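# Lift the ball off its ring and hold it still

## Task

Raise the ball above where it sat on its ring by at least the breadth of four adult fingers, then keep it there in a firm, motionless grasp. At scoring time no hand motor may show the state word moving in hand_state; any other state word counts as at rest.

## Robot and tools

Robot: one arm with a right robotic hand (three fingers and a thumb, hard plastic with rubber tips). Base sits at (0, 0, +0.064) m in the scene frame. Scene frame: origin on the table top under the base, +z up, +y to the left when looking along +x. Cameras: cam_head_left, cam_head_right (a fixed stereo pair on a stand beside the table) and cam_wrist, each 896x504.

The hand point is a spot just off the palm side, near the index/middle knuckles. Its own axes: +z toward the straight fingertips, +x across the palm away from the thumb, +y outward from the palm face (palm face at y = -0.062). Straight fingertips reach about 0.156 m past the hand point along +z; bending fingers first moves tips toward +y. A rigid mast near the wrist (x +0.05 to +0.10, z -0.16 to -0.11, up to y +0.06) can strike things.

Row format (used by execute_actions and move): exactly 24 numbers, each in [-1, 1]. Positions 1-6: dx, dy, dz, rx, ry, rz, an offset (not a pose) along the scene frame axes from the Hand target as it stood when the action or move began; 1.0 equals 0.6 m or 180 degrees; rx, ry, rz form one rotation vector turning about the Hand target position. Every row in an action counts from that same start, so resending an offset moves further. Positions 7-22: sixteen hand hinge goals, absolute, each scaled linearly between its two stops, in this fixed order: index_mcp, index_abd, index_pip, index_dip, middle_mcp, middle_abd, middle_pip, middle_dip, ring_mcp, ring_abd, ring_pip, ring_dip, thumb_cmc, thumb_axl, thumb_mcp, thumb_ipl. Lower values bend: _mcp curls at the knuckle (straight at +0.75), _pip (straight +0.58), _dip (straight +0.70); _abd swings sideways away from the thumb toward -1 (straight 0.00). thumb_cmc toward -1 brings the thumb round in front of the palm (straight +0.71); thumb_axl rolls it (straight +0.68); thumb_mcp (+0.23) and thumb_ipl (+0.17) bend it. Position 23: current_limit, mapping -1..+1 to 0..550 mA per motor (minimum 11 mA); low values may leave fingers too weak. Position 24: speed, goal slew of (speed+1)/2 of 8.5 rad/s. Starting values: current_limit +0.4, speed -0.6; settings persist. To keep the hand unchanged, repeat the last sixteen goals plus those two; at scene start read them from a result first, since 0 is a real command.

execute_actions: actions = list of actions, each a table of up to 15 rows (one per 1/30 s step; a short table holds its last row). cameras optional: names, ["all"] or []; images only come with an empty actions list or when requested. Empty list also reports the scene state.

move: target = one 24-number row or a list of up to 15 rows, all offsets from the same Hand target. speed in m/s (0.002 to 3.6, default 0.25; turns at twice that in rad/s), one value or one per target. blend in m rounds corners (0 = stop). stop_force 3 to 120 N ends the path when the wrist sensor feels that much push; zero (default true) re-zeroes first; omit stop_force when backing off a contact. blocking=false returns after ~0.5 s while the move continues (not with stop_force). The move: line reports done, off_target, moving, held or fault, plus limits (paced, held). The path ignores obstacles; avoid routing near the arm base.

wait: seconds 0 to 10. stop: brakes a running move. zoom_image: camera plus region [x0, y0, x1, y1] in pixels, at most 504x504, from the newest images. zero_wrist_force: re-zeroes the wrist sensor. finished_scene: scene = the current scene's number; ends it irreversibly, so call nothing else after it in that reply.

Results: end_effector_position (m) and quat_wxyz in the scene frame, velocities, Hand target (the commanded pose after clipping; next offsets start here; the hand often rests short of it, so send the remaining gap as an offset). Wrist force/torque in the end effector's axes, plus the peak since the last report. Hand lines in motor order: hand_goal, hand_measured, hand_current_ma, hand_state (moving, goal, blocked, overload). A motor at 495 mA or more for 5 s shuts down for 10 s. Joint torques, temperatures, camera calibration also appear.

Commanded orientation is clipped to 32 degrees from the measured one each step. A finger presses only while its goal lies beyond the object surface; hold a grip by repeating hand_goal, not hand_measured.

Avoid: pushing past firm contact (the arm is stiff; faults stop it for 10 s), contact force near 150 N, wrist contact torque of 26 N m (other joints 139 N m), fast impacts, motor overheating (85 °C brakes the arm), dropping the ball, letting it leave the table, or releasing it while it moves. After a HAND FAULT line, further motion calls in that reply are skipped.

Each tool is called after "Request:" in YAML: its name, and indented under it one key for each argument.

## Session

Request:
execute_actions:
  actions: []

Scene clock: 0.00 s.
end_effector_position=(+0.6286, -0.3783, +0.3477) hand_goal=(+0.754, +0.000, +0.576, +0.696, +0.754, +0.000, +0.576, +0.696, +0.754, +0.000, +0.576, +0.696, +0.714, +0.678, +0.226, +0.168) hand_measured=(+0.754, +0.000, +0.576, +0.696, +0.754, +0.000, +0.576, +0.696, +0.754, +0.000, +0.576, +0.696, +0.714, +0.678, +0.226, +0.168) hand_current_ma=(+0, +0, +0, +0, +0, +0, +0, +0, +0, +0, +0, +0, +0, +0, +0, +0) hand_state=(goal, goal, goal, goal, goal, goal, goal, goal, goal, goal, goal, goal, goal, goal, goal, goal) hand_current_limit=0.40 hand_speed=-0.60 end_effector_quat_wxyz=(+0.174, +0.951, +0.243, -0.082)
Joint positions: [-0.552 -1.156 1.422 -1.965 -1.944 0.518]
Joint velocities: within noise
Joint torques (N m): no reading
Motor temperatures (°C): [28 30 29 39 35 37]
Wrist force (N): no reading
Wrist torque (N m): no reading
Wrist force, peak (N): no reading
Hand target: +0.6286, -0.3783, +0.3477; +0.174, +0.951, +0.243, -0.082

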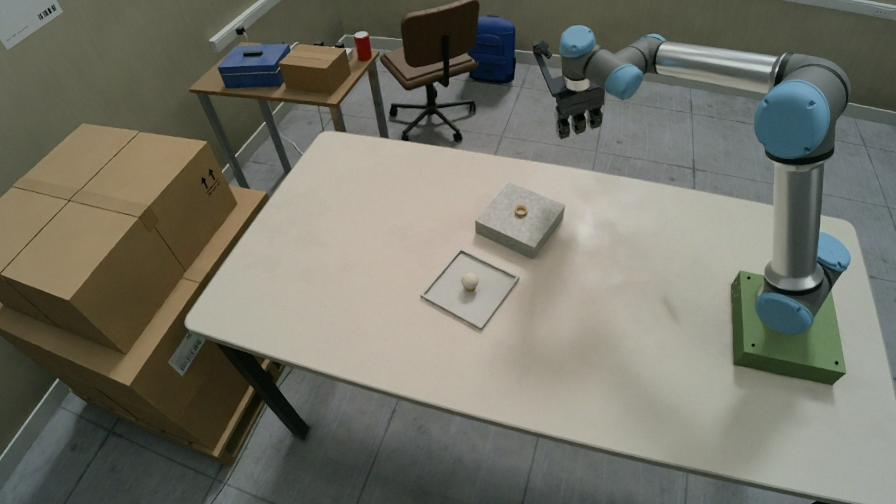

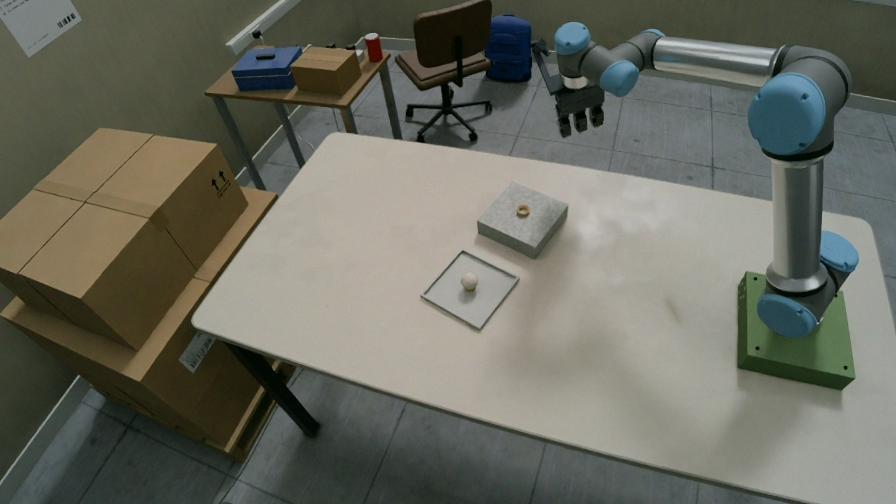

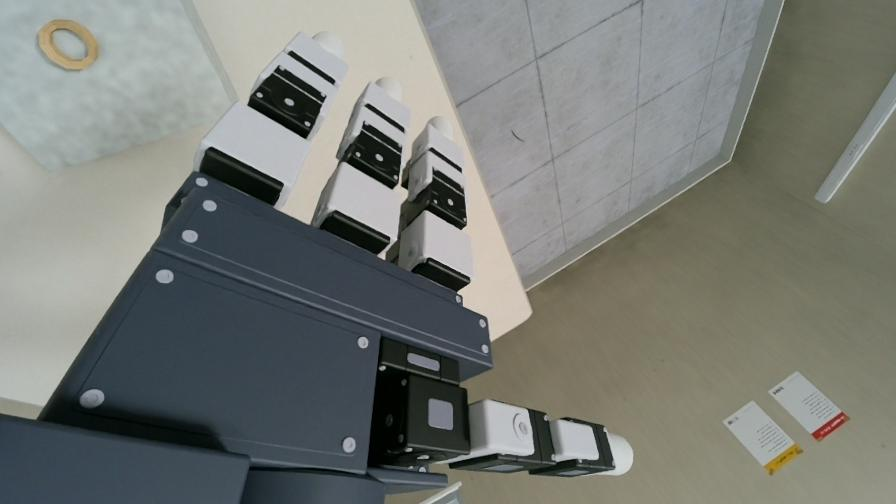

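Request:
zoom_image:
  camera: "cam_head_left"
  region: [400, 160, 600, 340]

Request:
zoom_image:
  camera: "cam_head_left"
  region: [440, 255, 500, 305]

Request:
zoom_image:
  camera: "cam_head_right"
  region: [440, 255, 500, 305]

Scaled by 2.520.

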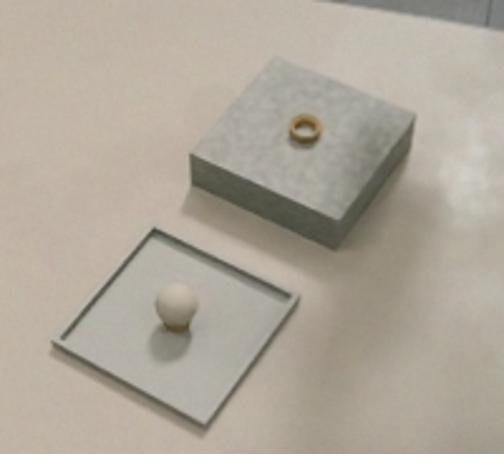

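Scaled by 8.400.

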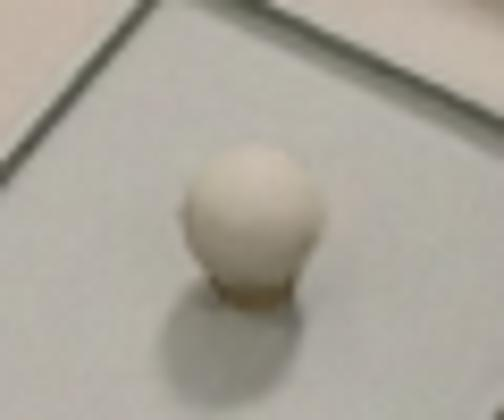

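Scaled by 8.400.

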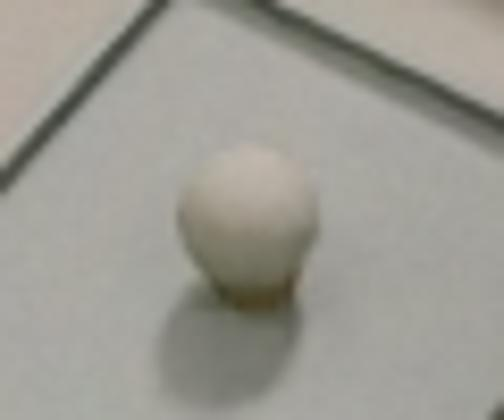

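Request:
move:
  target: [0.3007, 0.8005, -0.1128, 0.3048, -0.530, -0.7263, 0.890, 0, -0.182, -0.058, 0.890, 0, -0.182, -0.058, 0.96, 0, 0.576, 0.696, -0.686, 0.678, 0.056, -0.222, 0.4, -0.6]
  speed: 0.3
  cameras: ["all"]

Scene clock: 321.50 s.
end_effector_position=(+0.8090, +0.1020, +0.2800) hand_goal=(+0.890, +0.000, -0.182, -0.058, +0.890, +0.000, -0.182, -0.058, +0.960, +0.000, +0.576, +0.696, -0.686, +0.678, +0.056, -0.222) hand_measured=(+0.884, +0.000, -0.180, -0.054, +0.884, +0.000, -0.180, -0.054, +0.952, +0.000, +0.576, +0.696, -0.682, +0.678, +0.054, -0.220) hand_current_ma=(-4, +0, +0, +1, -4, +0, +1, +1, -5, +0, +0, +0, +1, +0, -1, +0) hand_state=(goal, goal, goal, goal, goal, goal, goal, goal, goal, goal, goal, goal, goal, goal, goal, goal) hand_current_limit=0.40 hand_speed=-0.60 end_effector_quat_wxyz=(+0.218, -0.362, +0.776, -0.468)
Joint positions: [0.061 -0.865 1.326 -2.952 -2.248 3.574]
Joint torques (N m): [14.3 -34.94 -36.67 0.07 -2.99 2.1]
Wrist force (N): [0.6 -0.1 -0.5]
Wrist torque (N m): [0.42 -0.24 -0.40]
Wrist force, peak (N): [0.9 0.1 -0.6]
Hand target: +0.8090, +0.1020, +0.2800; +0.218, -0.362, +0.776, -0.468
Off the commanded pose: 0.000 m, 0 deg.
move: done
camera_calibration:
cam_wrist: T_world_to_cam=[[0.24464, 0.784846, -0.569358, -0.091613], [-0.0525518, 0.59707, 0.800466, -0.296258], [0.968189, -0.165905, 0.187312, -0.699126], [0, 0, 0, 1]] pos_world=[0.683729, 0.1328, 0.315939]

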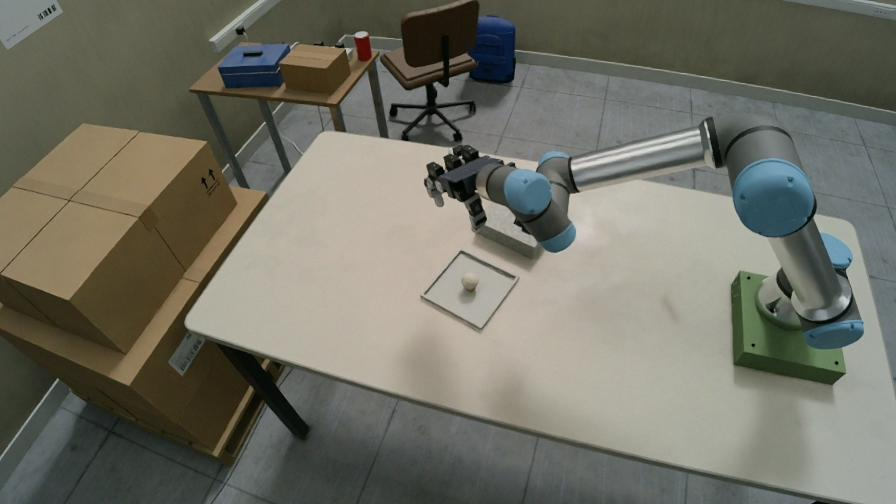

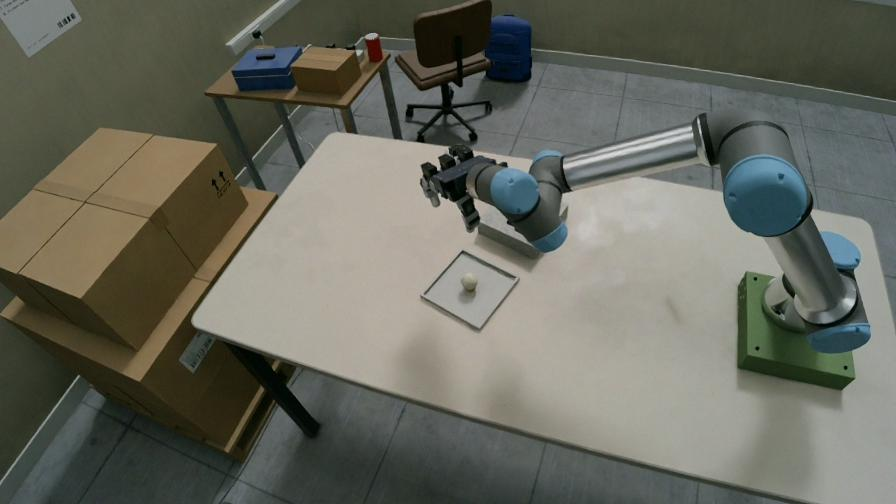

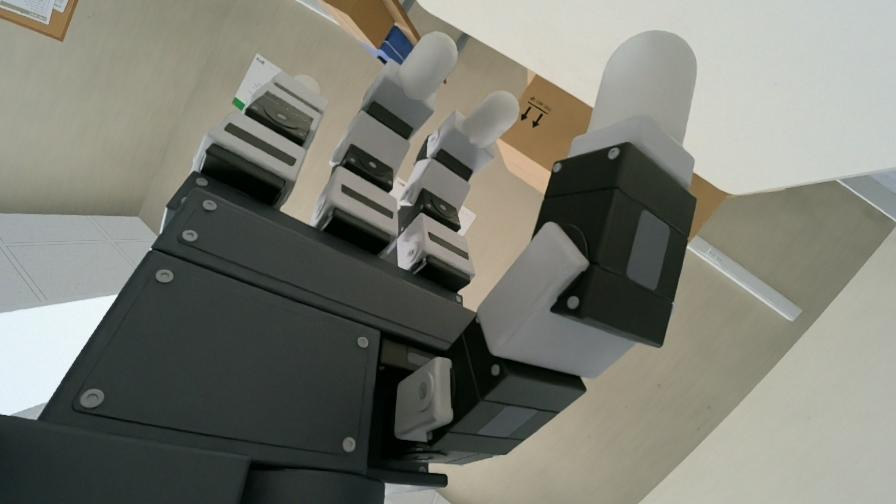

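Request:
move:
  target: [0, 0, -0.25, 0,0,0, 0.890, 0, -0.182, -0.058, 0.890, 0, -0.182, -0.058, 0.96, 0, 0.576, 0.696, -0.686, 0.678, 0.056, -0.222, 0.4, -0.6]
  speed: 0.3
  cameras: ["all"]

Request:
zoom_image:
  camera: "cam_head_left"
  region: [410, 190, 530, 310]

Request:
zoom_image:
  camera: "cam_head_right"
  region: [410, 190, 530, 310]

Scene clock: 352.33 s.
end_effector_position=(+0.8090, +0.1020, +0.1301) hand_goal=(+0.890, +0.000, -0.182, -0.058, +0.890, +0.000, -0.182, -0.058, +0.960, +0.000, +0.576, +0.696, -0.686, +0.678, +0.056, -0.222) hand_measured=(+0.882, +0.000, -0.180, -0.054, +0.882, +0.000, -0.180, -0.054, +0.952, +0.000, +0.576, +0.696, -0.682, +0.678, +0.054, -0.220) hand_current_ma=(-5, +0, +0, +1, -5, +0, +1, +1, -6, +0, +0, +0, +1, +0, -1, +0) hand_state=(goal, goal, goal, goal, goal, goal, goal, goal, goal, goal, goal, goal, goal, goal, goal, goal) hand_current_limit=0.40 hand_speed=-0.60 end_effector_quat_wxyz=(+0.218, -0.362, +0.776, -0.468)
Joint positions: [0.06 -0.665 1.4 -3.227 -2.247 3.573]
Joint torques (N m): [-12.48 -36.63 -32.59 -4.45 1.35 -1.33]
Wrist force (N): [0.7 0.1 0.1]
Wrist torque (N m): [0.43 -0.28 -0.29]
Wrist force, peak (N): [0.8 -2.0 -1.0]
Hand target: +0.8090, +0.1020, +0.1300; +0.218, -0.362, +0.776, -0.468
Off the commanded pose: 0.000 m, 0 deg.
move: done
camera_calibration:
cam_wrist: T_world_to_cam=[[0.244737, 0.784863, -0.569293, -0.177038], [-0.0525138, 0.597016, 0.800508, -0.176294], [0.968166, -0.166018, 0.187328, -0.67102], [0, 0, 0, 1]] pos_world=[0.683729, 0.1328, 0.166039]

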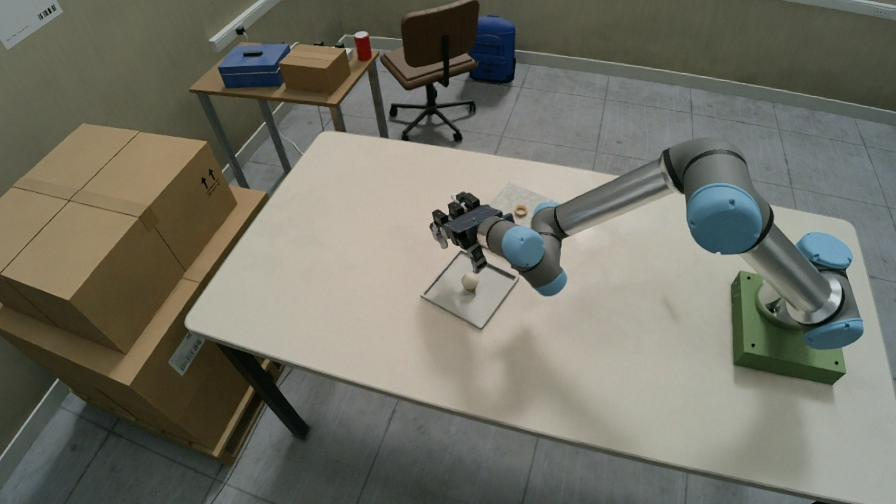

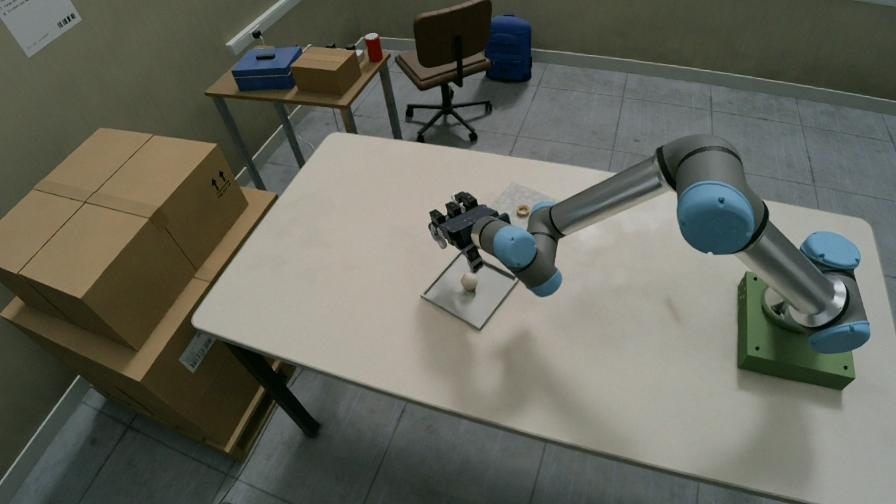

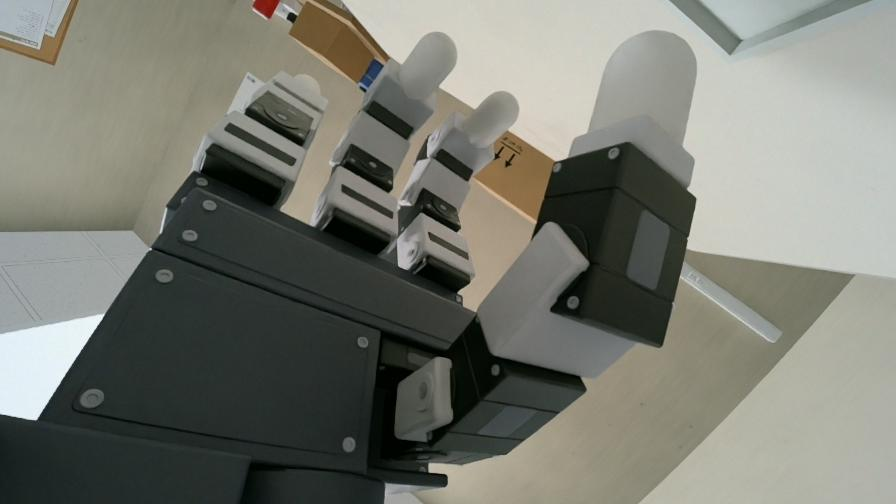

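Scaled by 4.200.

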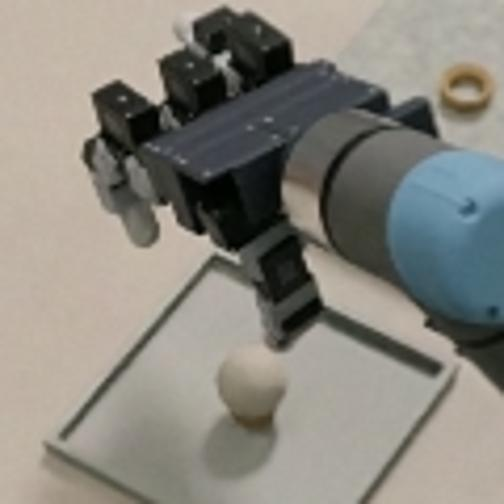

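Scaled by 4.200.

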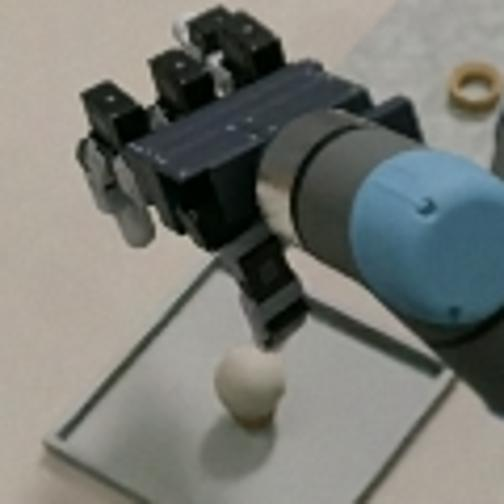

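Request:
zoom_image:
  camera: "cam_head_left"
  region: [425, 220, 495, 295]

Request:
zoom_image:
  camera: "cam_head_right"
  region: [425, 220, 495, 295]

Scaled by 6.720.

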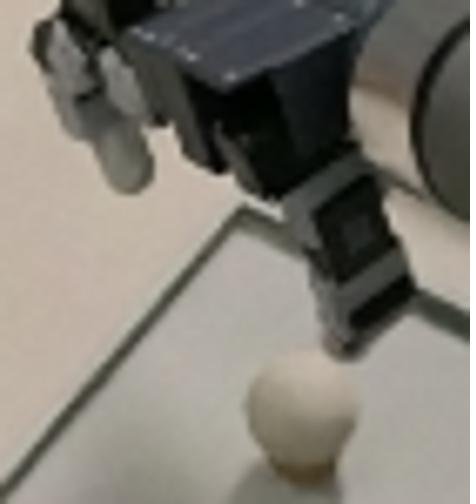

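Scaled by 6.720.

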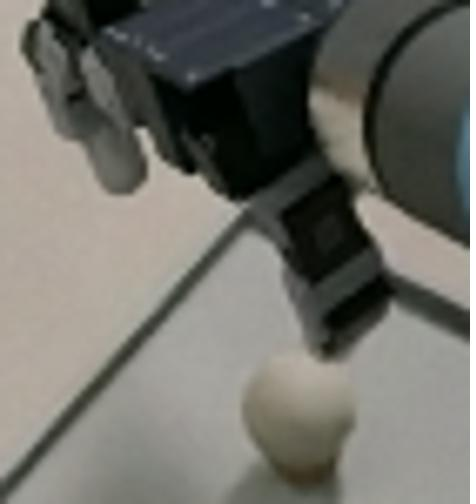

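Request:
move:
  target: [-0.0333, 0.0208, -0.1, 0,0,0, 0.890, 0, -0.182, -0.058, 0.890, 0, -0.182, -0.058, 0.96, 0, 0.576, 0.696, -0.686, 0.678, 0.056, -0.222, 0.4, -0.6]
  speed: 0.15
  cameras: ["all"]

Request:
zoom_image:
  camera: "cam_head_left"
  region: [425, 230, 495, 305]

Request:
zoom_image:
  camera: "cam_head_right"
  region: [425, 230, 495, 305]

Scene clock: 412.27 s.
end_effector_position=(+0.7890, +0.1145, +0.0701) hand_goal=(+0.890, +0.000, -0.182, -0.058, +0.890, +0.000, -0.182, -0.058, +0.960, +0.000, +0.576, +0.696, -0.686, +0.678, +0.056, -0.222) hand_measured=(+0.882, +0.000, -0.180, -0.054, +0.882, +0.000, -0.180, -0.054, +0.952, +0.000, +0.576, +0.696, -0.682, +0.678, +0.054, -0.220) hand_current_ma=(-5, +0, +0, +1, -5, +0, +1, +1, -6, +0, +0, +0, +1, +0, -1, +0) hand_state=(goal, goal, goal, goal, goal, goal, goal, goal, goal, goal, goal, goal, goal, goal, goal, goal) hand_current_limit=0.40 hand_speed=-0.60 end_effector_quat_wxyz=(+0.218, -0.362, +0.776, -0.468)
Joint positions: [0.081 -0.593 1.454 -3.343 -2.264 3.589]
Joint torques (N m): [13.96 -38.53 -3.9 -4.67 -2.77 1.61]
Wrist force (N): [0.6 0.2 -0.2]
Wrist torque (N m): [0.45 -0.24 -0.40]
Wrist force, peak (N): [0.4 -1.8 -0.4]
Hand target: +0.7890, +0.1145, +0.0700; +0.218, -0.362, +0.776, -0.468
Off the commanded pose: 0.000 m, 0 deg.
move: done
camera_calibration:
cam_wrist: T_world_to_cam=[[0.244737, 0.784863, -0.569293, -0.216112], [-0.0525138, 0.597016, 0.800508, -0.136776], [0.968166, -0.166018, 0.187328, -0.638342], [0, 0, 0, 1]] pos_world=[0.663729, 0.1453, 0.106039]

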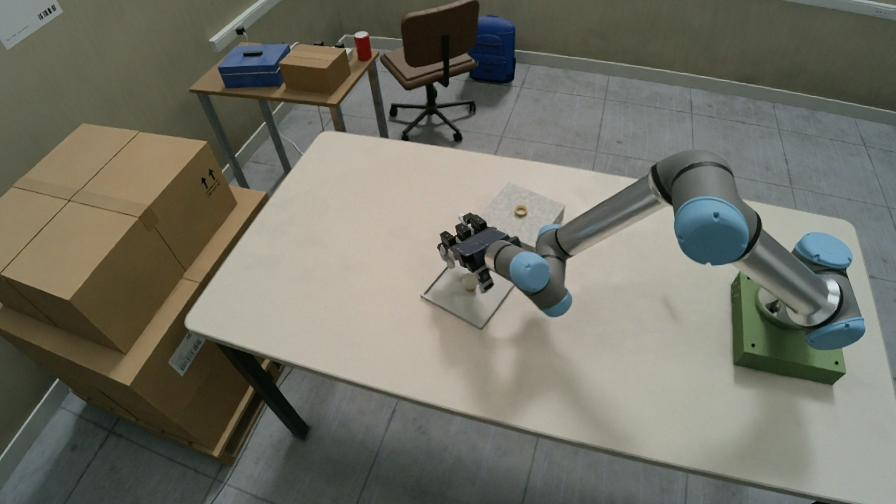

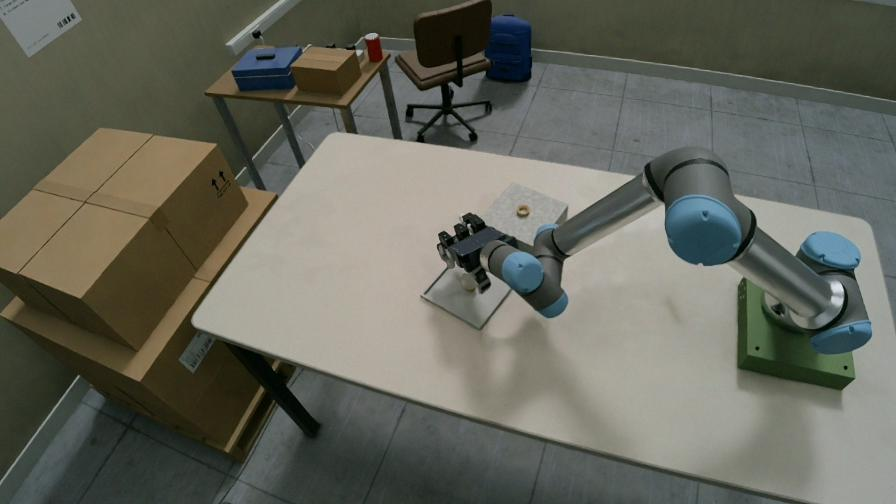

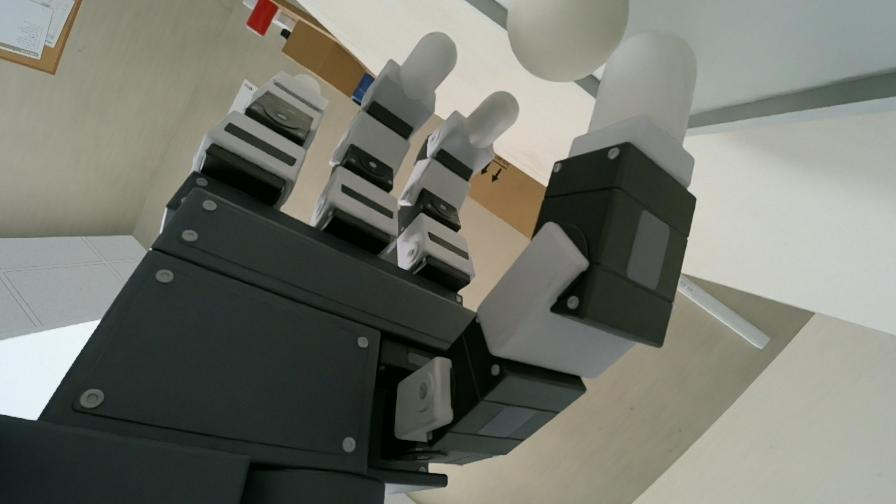

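Scaled by 6.720.

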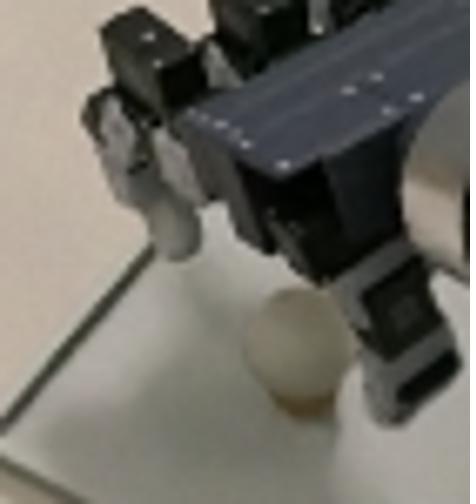

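Scaled by 6.720.

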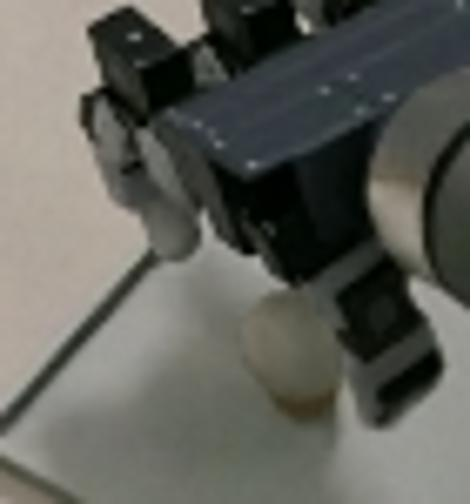

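Request:
move:
  target: [-0.0007, -0.0008, -0.0517, 0,0,0, 0.890, 0, -0.182, -0.058, 0.890, 0, -0.182, -0.058, 0.96, 0, 0.576, 0.696, -0.686, 0.678, 0.056, -0.222, 0.4, -0.6]
  speed: 0.1
  stop_force: 5
  cameras: ["all"]

Request:
zoom_image:
  camera: "cam_head_left"
  region: [425, 230, 495, 305]

Scene clock: 431.00 s.
end_effector_position=(+0.7886, +0.1140, +0.0390) hand_goal=(+0.890, +0.000, -0.182, -0.058, +0.890, +0.000, -0.182, -0.058, +0.960, +0.000, +0.576, +0.696, -0.686, +0.678, +0.056, -0.222) hand_measured=(+0.882, +0.000, -0.180, -0.054, +0.882, +0.000, -0.180, -0.054, +0.952, +0.000, +0.576, +0.696, -0.682, +0.678, +0.054, -0.220) hand_current_ma=(-5, +0, +0, +1, -5, +0, +1, +1, -6, +0, +0, +0, +1, +0, -1, +0) hand_state=(goal, goal, goal, goal, goal, goal, goal, goal, goal, goal, goal, goal, goal, goal, goal, goal) hand_current_limit=0.40 hand_speed=-0.60 end_effector_quat_wxyz=(+0.218, -0.362, +0.776, -0.468)
Joint positions: [0.08 -0.538 1.443 -3.388 -2.263 3.589]
Joint torques (N m): [-13.54 -38.25 -30.12 -4.63 1.34 -1.55]
Wrist force (N): [0.6 0.2 -0.3]
Wrist torque (N m): [0.47 -0.25 -0.38]
Wrist force, peak (N): [0.7 -0.9 -0.8]
Hand target: +0.7886, +0.1140, +0.0390; +0.218, -0.362, +0.776, -0.468
Off the commanded pose: 0.000 m, 0 deg.
move: done
camera_calibration:
cam_wrist: T_world_to_cam=[[0.244737, 0.784863, -0.569293, -0.233326], [-0.0525138, 0.597016, 0.800508, -0.111603], [0.968166, -0.166018, 0.187328, -0.632212], [0, 0, 0, 1]] pos_world=[0.663329, 0.1448, 0.0749387]

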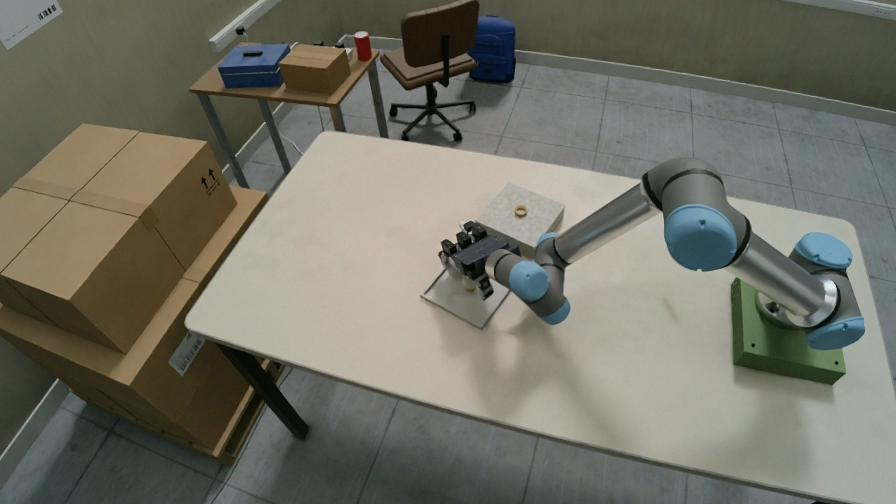

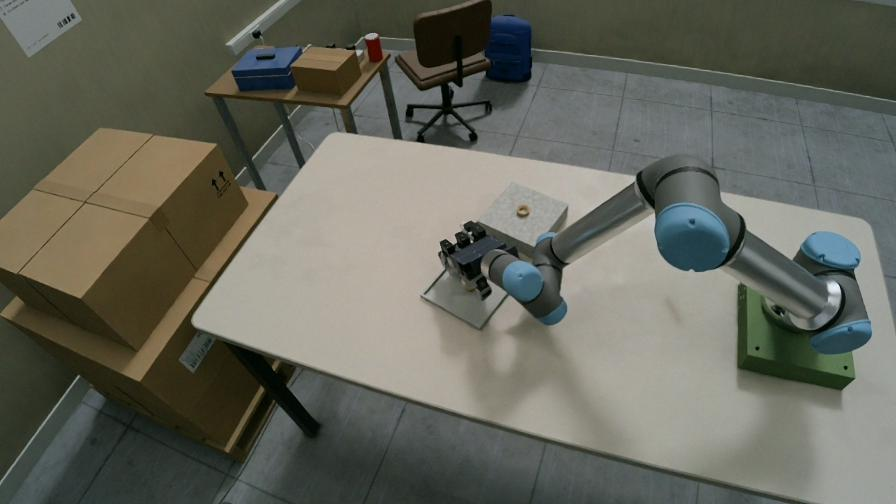

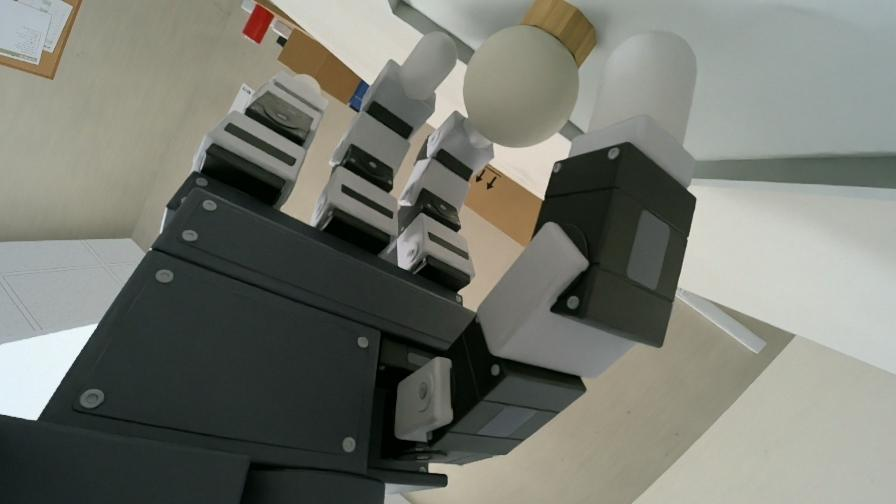

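Scaled by 6.720.

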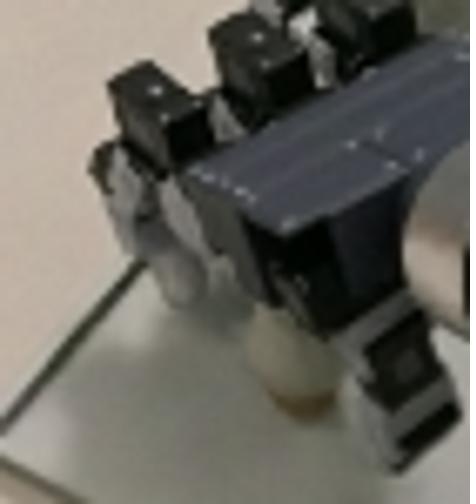

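Request:
move:
  target: [0, 0, -0.0042, 0,0,0, 0.740, 0, -0.255, -0.130, 0.740, 0, -0.255, -0.130, 0.96, 0, 0.576, 0.696, -0.686, 0.678, -0.101, -0.222, 0.4, -0.8]
  speed: 0.05
  cameras: ["all"]

Request:
zoom_image:
  camera: "cam_wrist"
  region: [380, 0, 730, 200]

Scene clock: 452.67 s.
end_effector_position=(+0.7886, +0.1140, +0.0365) hand_goal=(+0.740, +0.000, -0.254, -0.130, +0.740, +0.000, -0.254, -0.130, +0.960, +0.000, +0.576, +0.696, -0.686, +0.678, -0.100, -0.222) hand_measured=(+0.734, +0.000, -0.252, -0.126, +0.734, +0.000, -0.252, -0.126, +0.952, +0.000, +0.576, +0.696, -0.682, +0.678, -0.096, -0.220) hand_current_ma=(-3, +0, +1, +1, -3, +0, +1, +1, -6, +0, +0, +0, +1, +0, +2, +0) hand_state=(goal, goal, goal, goal, goal, goal, goal, goal, goal, goal, goal, goal, goal, goal, goal, goal) hand_current_limit=0.40 hand_speed=-0.80 end_effector_quat_wxyz=(+0.218, -0.362, +0.776, -0.468)
Joint positions: [0.08 -0.533 1.442 -3.391 -2.263 3.589]
Joint torques (N m): [-13.16 -39.58 -29.61 -4.65 1.19 -1.26]
Wrist force (N): [0.9 0.0 -0.5]
Wrist torque (N m): [0.47 -0.29 -0.35]
Wrist force, peak (N): [1.0 -0.2 -0.4]
Hand target: +0.7886, +0.1140, +0.0365; +0.218, -0.362, +0.776, -0.468
Off the commanded pose: 0.000 m, 0 deg.
move: done
camera_calibration:
cam_wrist: T_world_to_cam=[[0.244737, 0.784863, -0.569293, -0.23475], [-0.0525138, 0.597016, 0.800508, -0.109602], [0.968166, -0.166018, 0.187328, -0.631743], [0, 0, 0, 1]] pos_world=[0.663329, 0.1448, 0.0724387]

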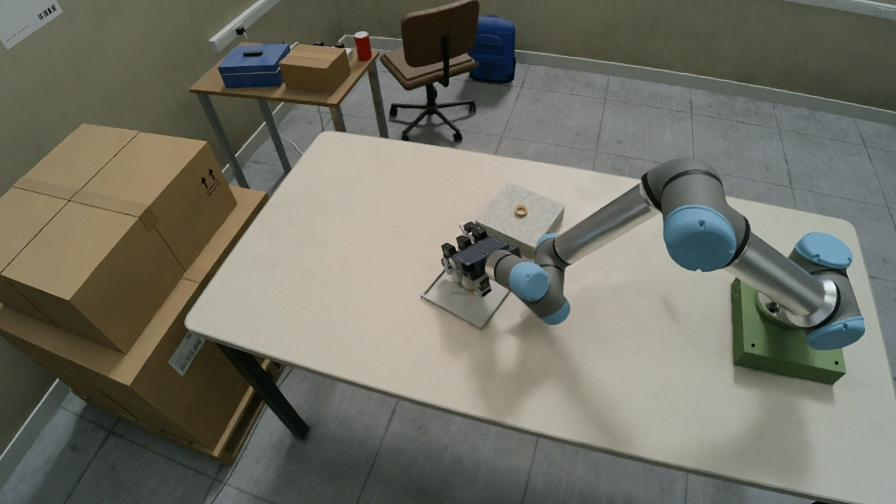

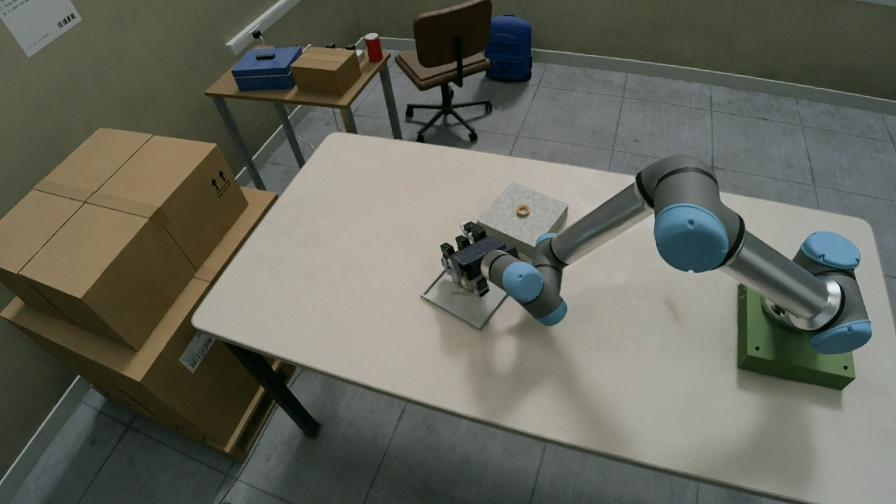

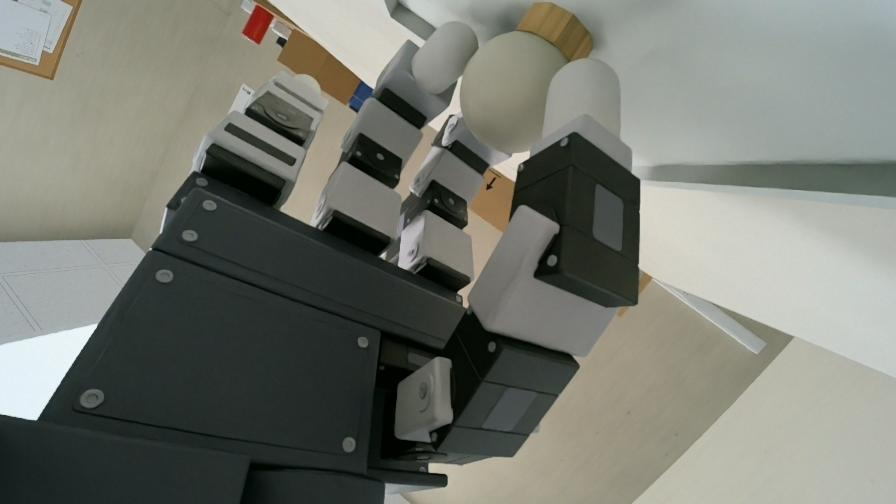

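Scaled by 1.440.

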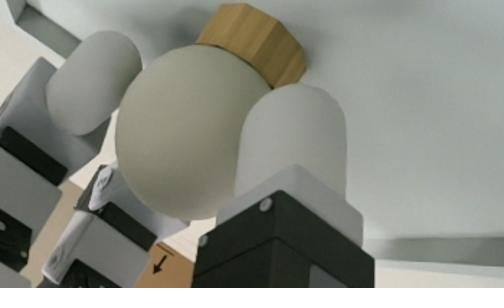

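Request:
move:
  target: [0, 0, 0, 0,0,0, 0.616, 0, -0.255, -0.130, 0.616, 0, -0.255, -0.130, 0.96, 0, 0.576, 0.696, -0.686, 0.678, -0.202, -0.222, 0.0, -0.93]
  speed: 0.05
  cameras: ["cam_wrist","cam_head_left"]

Request:
zoom_image:
  camera: "cam_wrist"
  region: [380, 0, 730, 200]

Scene clock: 461.20 s.
end_effector_position=(+0.7886, +0.1140, +0.0365) hand_goal=(+0.616, +0.000, -0.254, -0.130, +0.616, +0.000, -0.254, -0.130, +0.960, +0.000, +0.576, +0.696, -0.686, +0.678, -0.202, -0.222) hand_measured=(+0.678, +0.002, -0.240, -0.126, +0.666, -0.002, -0.242, -0.126, +0.952, +0.000, +0.576, +0.696, -0.682, +0.678, -0.148, -0.214) hand_current_ma=(+131, +0, +10, +1, +91, +0, +10, +1, -6, +0, +0, +0, +1, +0, +145, +7) hand_state=(blocked, goal, goal, goal, blocked, goal, goal, goal, goal, goal, goal, goal, goal, goal, blocked, goal) hand_current_limit=0.00 hand_speed=-0.93 end_effector_quat_wxyz=(+0.218, -0.362, +0.776, -0.468)
Joint positions: [0.08 -0.533 1.442 -3.392 -2.263 3.589]
Joint torques (N m): [-13.21 -38.65 -27.75 -3.61 1.27 -1.1]
Wrist force (N): [0.5 -4.3 -0.9]
Wrist torque (N m): [0.37 -0.27 -0.39]
Wrist force, peak (N): [0.5 -4.3 -0.9]
Hand target: +0.7886, +0.1140, +0.0365; +0.218, -0.362, +0.776, -0.468
Off the commanded pose: 0.000 m, 0 deg.
move: done
camera_calibration:
cam_wrist: T_world_to_cam=[[0.244737, 0.784863, -0.569293, -0.23475], [-0.0525138, 0.597016, 0.800508, -0.109602], [0.968166, -0.166018, 0.187328, -0.631743], [0, 0, 0, 1]] pos_world=[0.663329, 0.1448, 0.0724387]
Images, in order (width x height): cam_head_left 896x504, cam_wrist 896x504.

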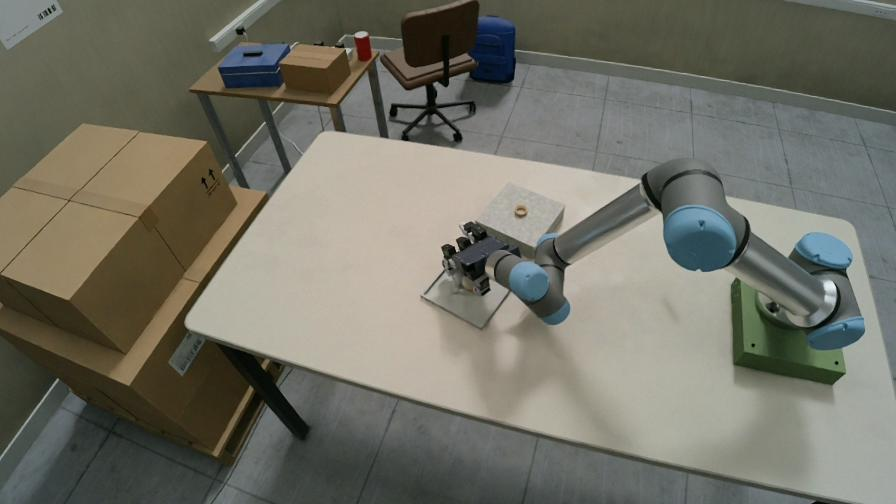

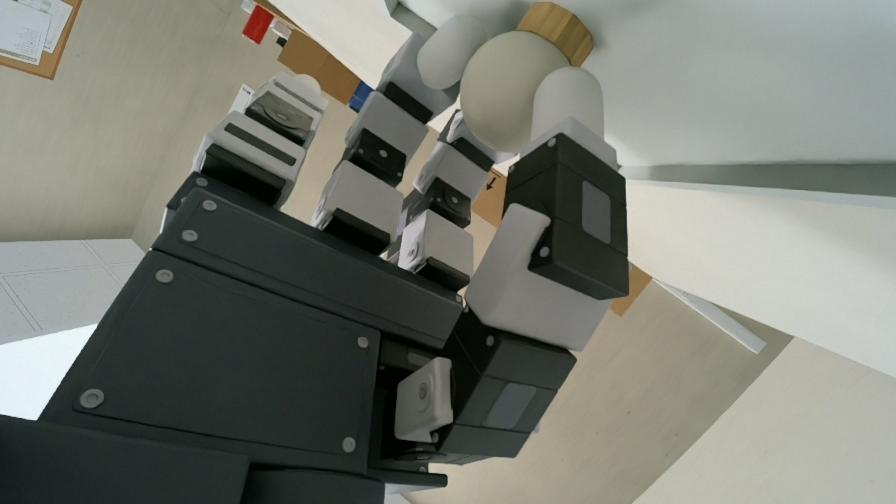

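Scaled by 1.440.

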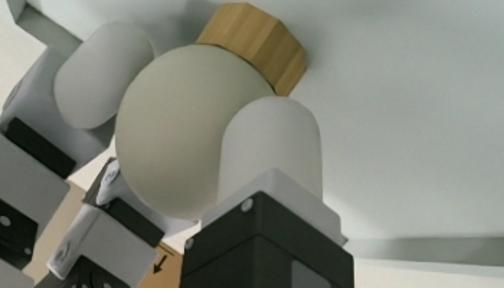

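Request:
move:
  target: [0, 0, 0, 0,0,0, 0.50, 0, -0.255, -0.130, 0.50, 0, -0.255, -0.130, 0.96, 0, 0.576, 0.696, -0.686, 0.678, -0.315, -0.222, 0.4, -0.93]
  speed: 0.05
  cameras: ["cam_wrist","cam_head_left"]

Request:
zoom_image:
  camera: "cam_wrist"
  region: [380, 0, 730, 200]

Scene clock: 476.27 s.
end_effector_position=(+0.7886, +0.1140, +0.0365) hand_goal=(+0.500, +0.000, -0.254, -0.130, +0.500, +0.000, -0.254, -0.130, +0.960, +0.000, +0.576, +0.696, -0.686, +0.678, -0.314, -0.222) hand_measured=(+0.662, +0.006, -0.228, -0.126, +0.638, -0.010, -0.220, -0.126, +0.952, +0.000, +0.576, +0.696, -0.682, +0.678, -0.154, -0.206) hand_current_ma=(+385, +2, +30, +1, +385, -5, +48, +1, -6, +0, +0, +0, +1, +0, +385, +21) hand_state=(blocked, goal, blocked, goal, blocked, goal, blocked, goal, goal, goal, goal, goal, goal, goal, blocked, goal) hand_current_limit=0.40 hand_speed=-0.93 end_effector_quat_wxyz=(+0.218, -0.362, +0.776, -0.468)
Joint positions: [0.08 -0.533 1.442 -3.392 -2.263 3.589]
Joint torques (N m): [-4.19 -38.63 -12.25 0.91 0.26 -1.41]
Wrist force (N): [0.9 -8.2 -1.1]
Wrist torque (N m): [0.31 -0.27 -0.41]
Wrist force, peak (N): [1.1 -8.3 -0.9]
Hand target: +0.7886, +0.1140, +0.0365; +0.218, -0.362, +0.776, -0.468
Off the commanded pose: 0.000 m, 0 deg.
move: done
camera_calibration:
cam_wrist: T_world_to_cam=[[0.244737, 0.784863, -0.569293, -0.23475], [-0.0525138, 0.597016, 0.800508, -0.109602], [0.968166, -0.166018, 0.187328, -0.631743], [0, 0, 0, 1]] pos_world=[0.663329, 0.1448, 0.0724387]
Images, in order (width x height): cam_head_left 896x504, cam_wrist 896x504.

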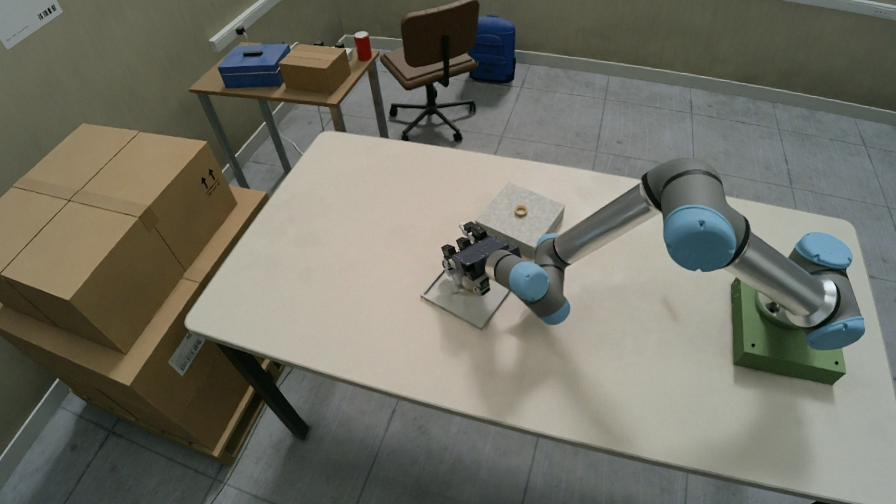

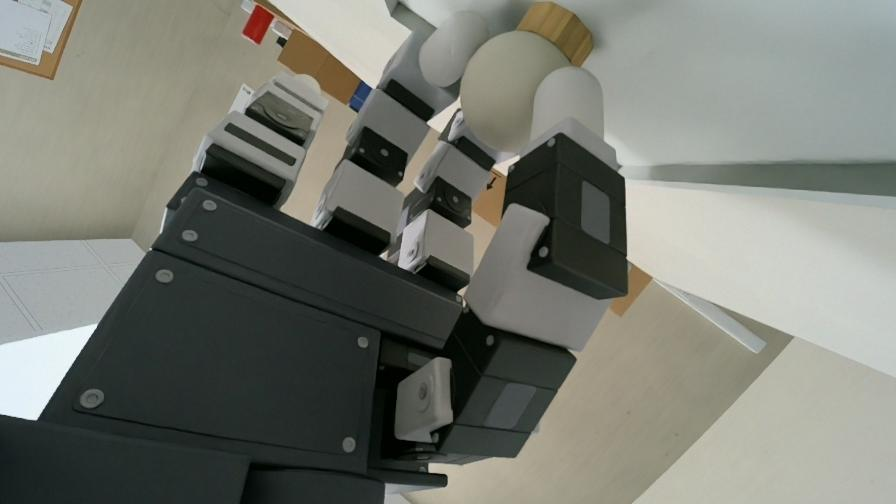

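Scaled by 1.440.

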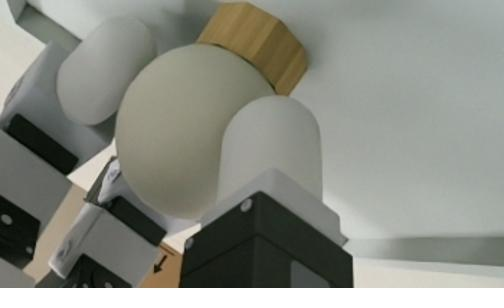

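Request:
move:
  target: [0, 0, 0.03, 0,0,0, 0.50, 0, -0.255, -0.130, 0.50, 0, -0.255, -0.130, 0.96, 0, 0.576, 0.696, -0.686, 0.678, -0.315, -0.222, 0.4, -0.93]
  speed: 0.03
  cameras: ["cam_wrist","cam_head_left"]

Request:
zoom_image:
  camera: "cam_wrist"
  region: [380, 0, 730, 200]

Scene clock: 487.47 s.
end_effector_position=(+0.7886, +0.1140, +0.0544) hand_goal=(+0.500, +0.000, -0.254, -0.130, +0.500, +0.000, -0.254, -0.130, +0.960, +0.000, +0.576, +0.696, -0.686, +0.678, -0.314, -0.222) hand_measured=(+0.632, +0.006, -0.212, -0.110, +0.608, -0.010, -0.208, -0.112, +0.952, +0.000, +0.576, +0.696, -0.678, +0.684, -0.154, -0.186) hand_current_ma=(+385, +3, +66, +20, +305, -5, +73, +17, -6, +0, +0, +0, +5, +4, +385, +84) hand_state=(blocked, goal, blocked, goal, blocked, goal, blocked, goal, goal, goal, goal, goal, goal, goal, blocked, blocked) hand_current_limit=0.40 hand_speed=-0.93 end_effector_quat_wxyz=(+0.218, -0.362, +0.776, -0.468)
Joint positions: [0.08 -0.566 1.45 -3.367 -2.263 3.589]
Joint torques (N m): [13.84 -63.26 -3.17 -0.13 -2.61 1.21]
Wrist force (N): [0.7 0.6 -0.2]
Wrist torque (N m): [0.49 -0.25 -0.37]
Wrist force, peak (N): [0.9 -8.6 -0.9]
Hand target: +0.7886, +0.1140, +0.0545; +0.218, -0.362, +0.776, -0.468
Off the commanded pose: 0.000 m, 0 deg.
move: done
camera_calibration:
cam_wrist: T_world_to_cam=[[0.244716, 0.784833, -0.569342, -0.224537], [-0.0524941, 0.597059, 0.800478, -0.123947], [0.968173, -0.166003, 0.187309, -0.635101], [0, 0, 0, 1]] pos_world=[0.663329, 0.1448, 0.0903386]
Images, in order (width x height): cam_head_left 896x504, cam_wrist 896x504.

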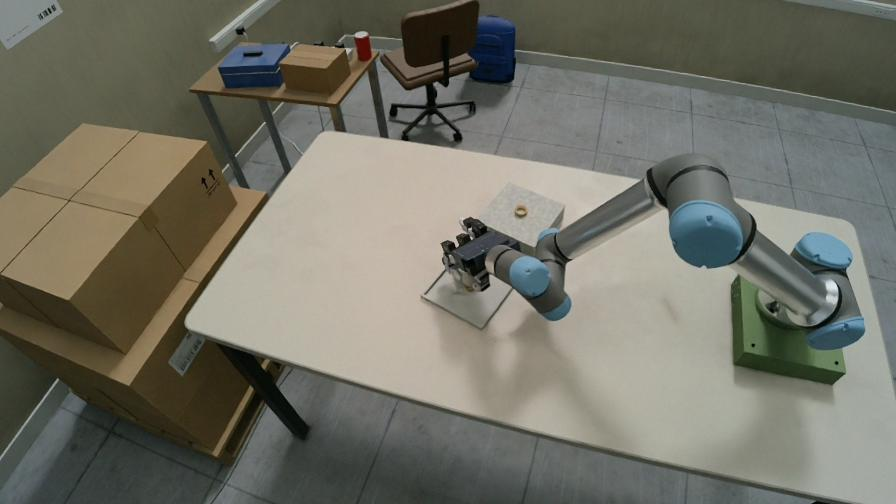

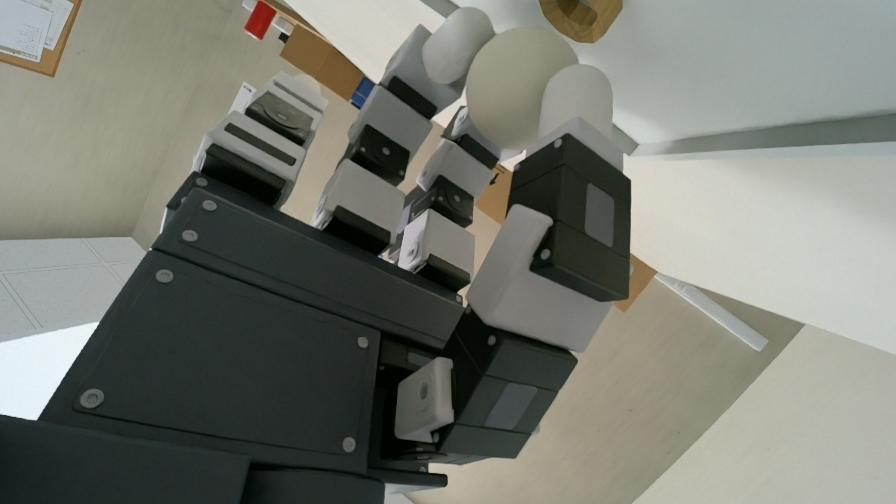

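Scaled by 1.440.

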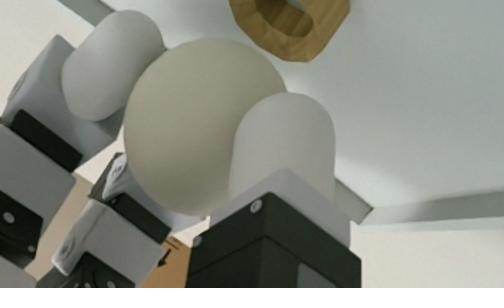

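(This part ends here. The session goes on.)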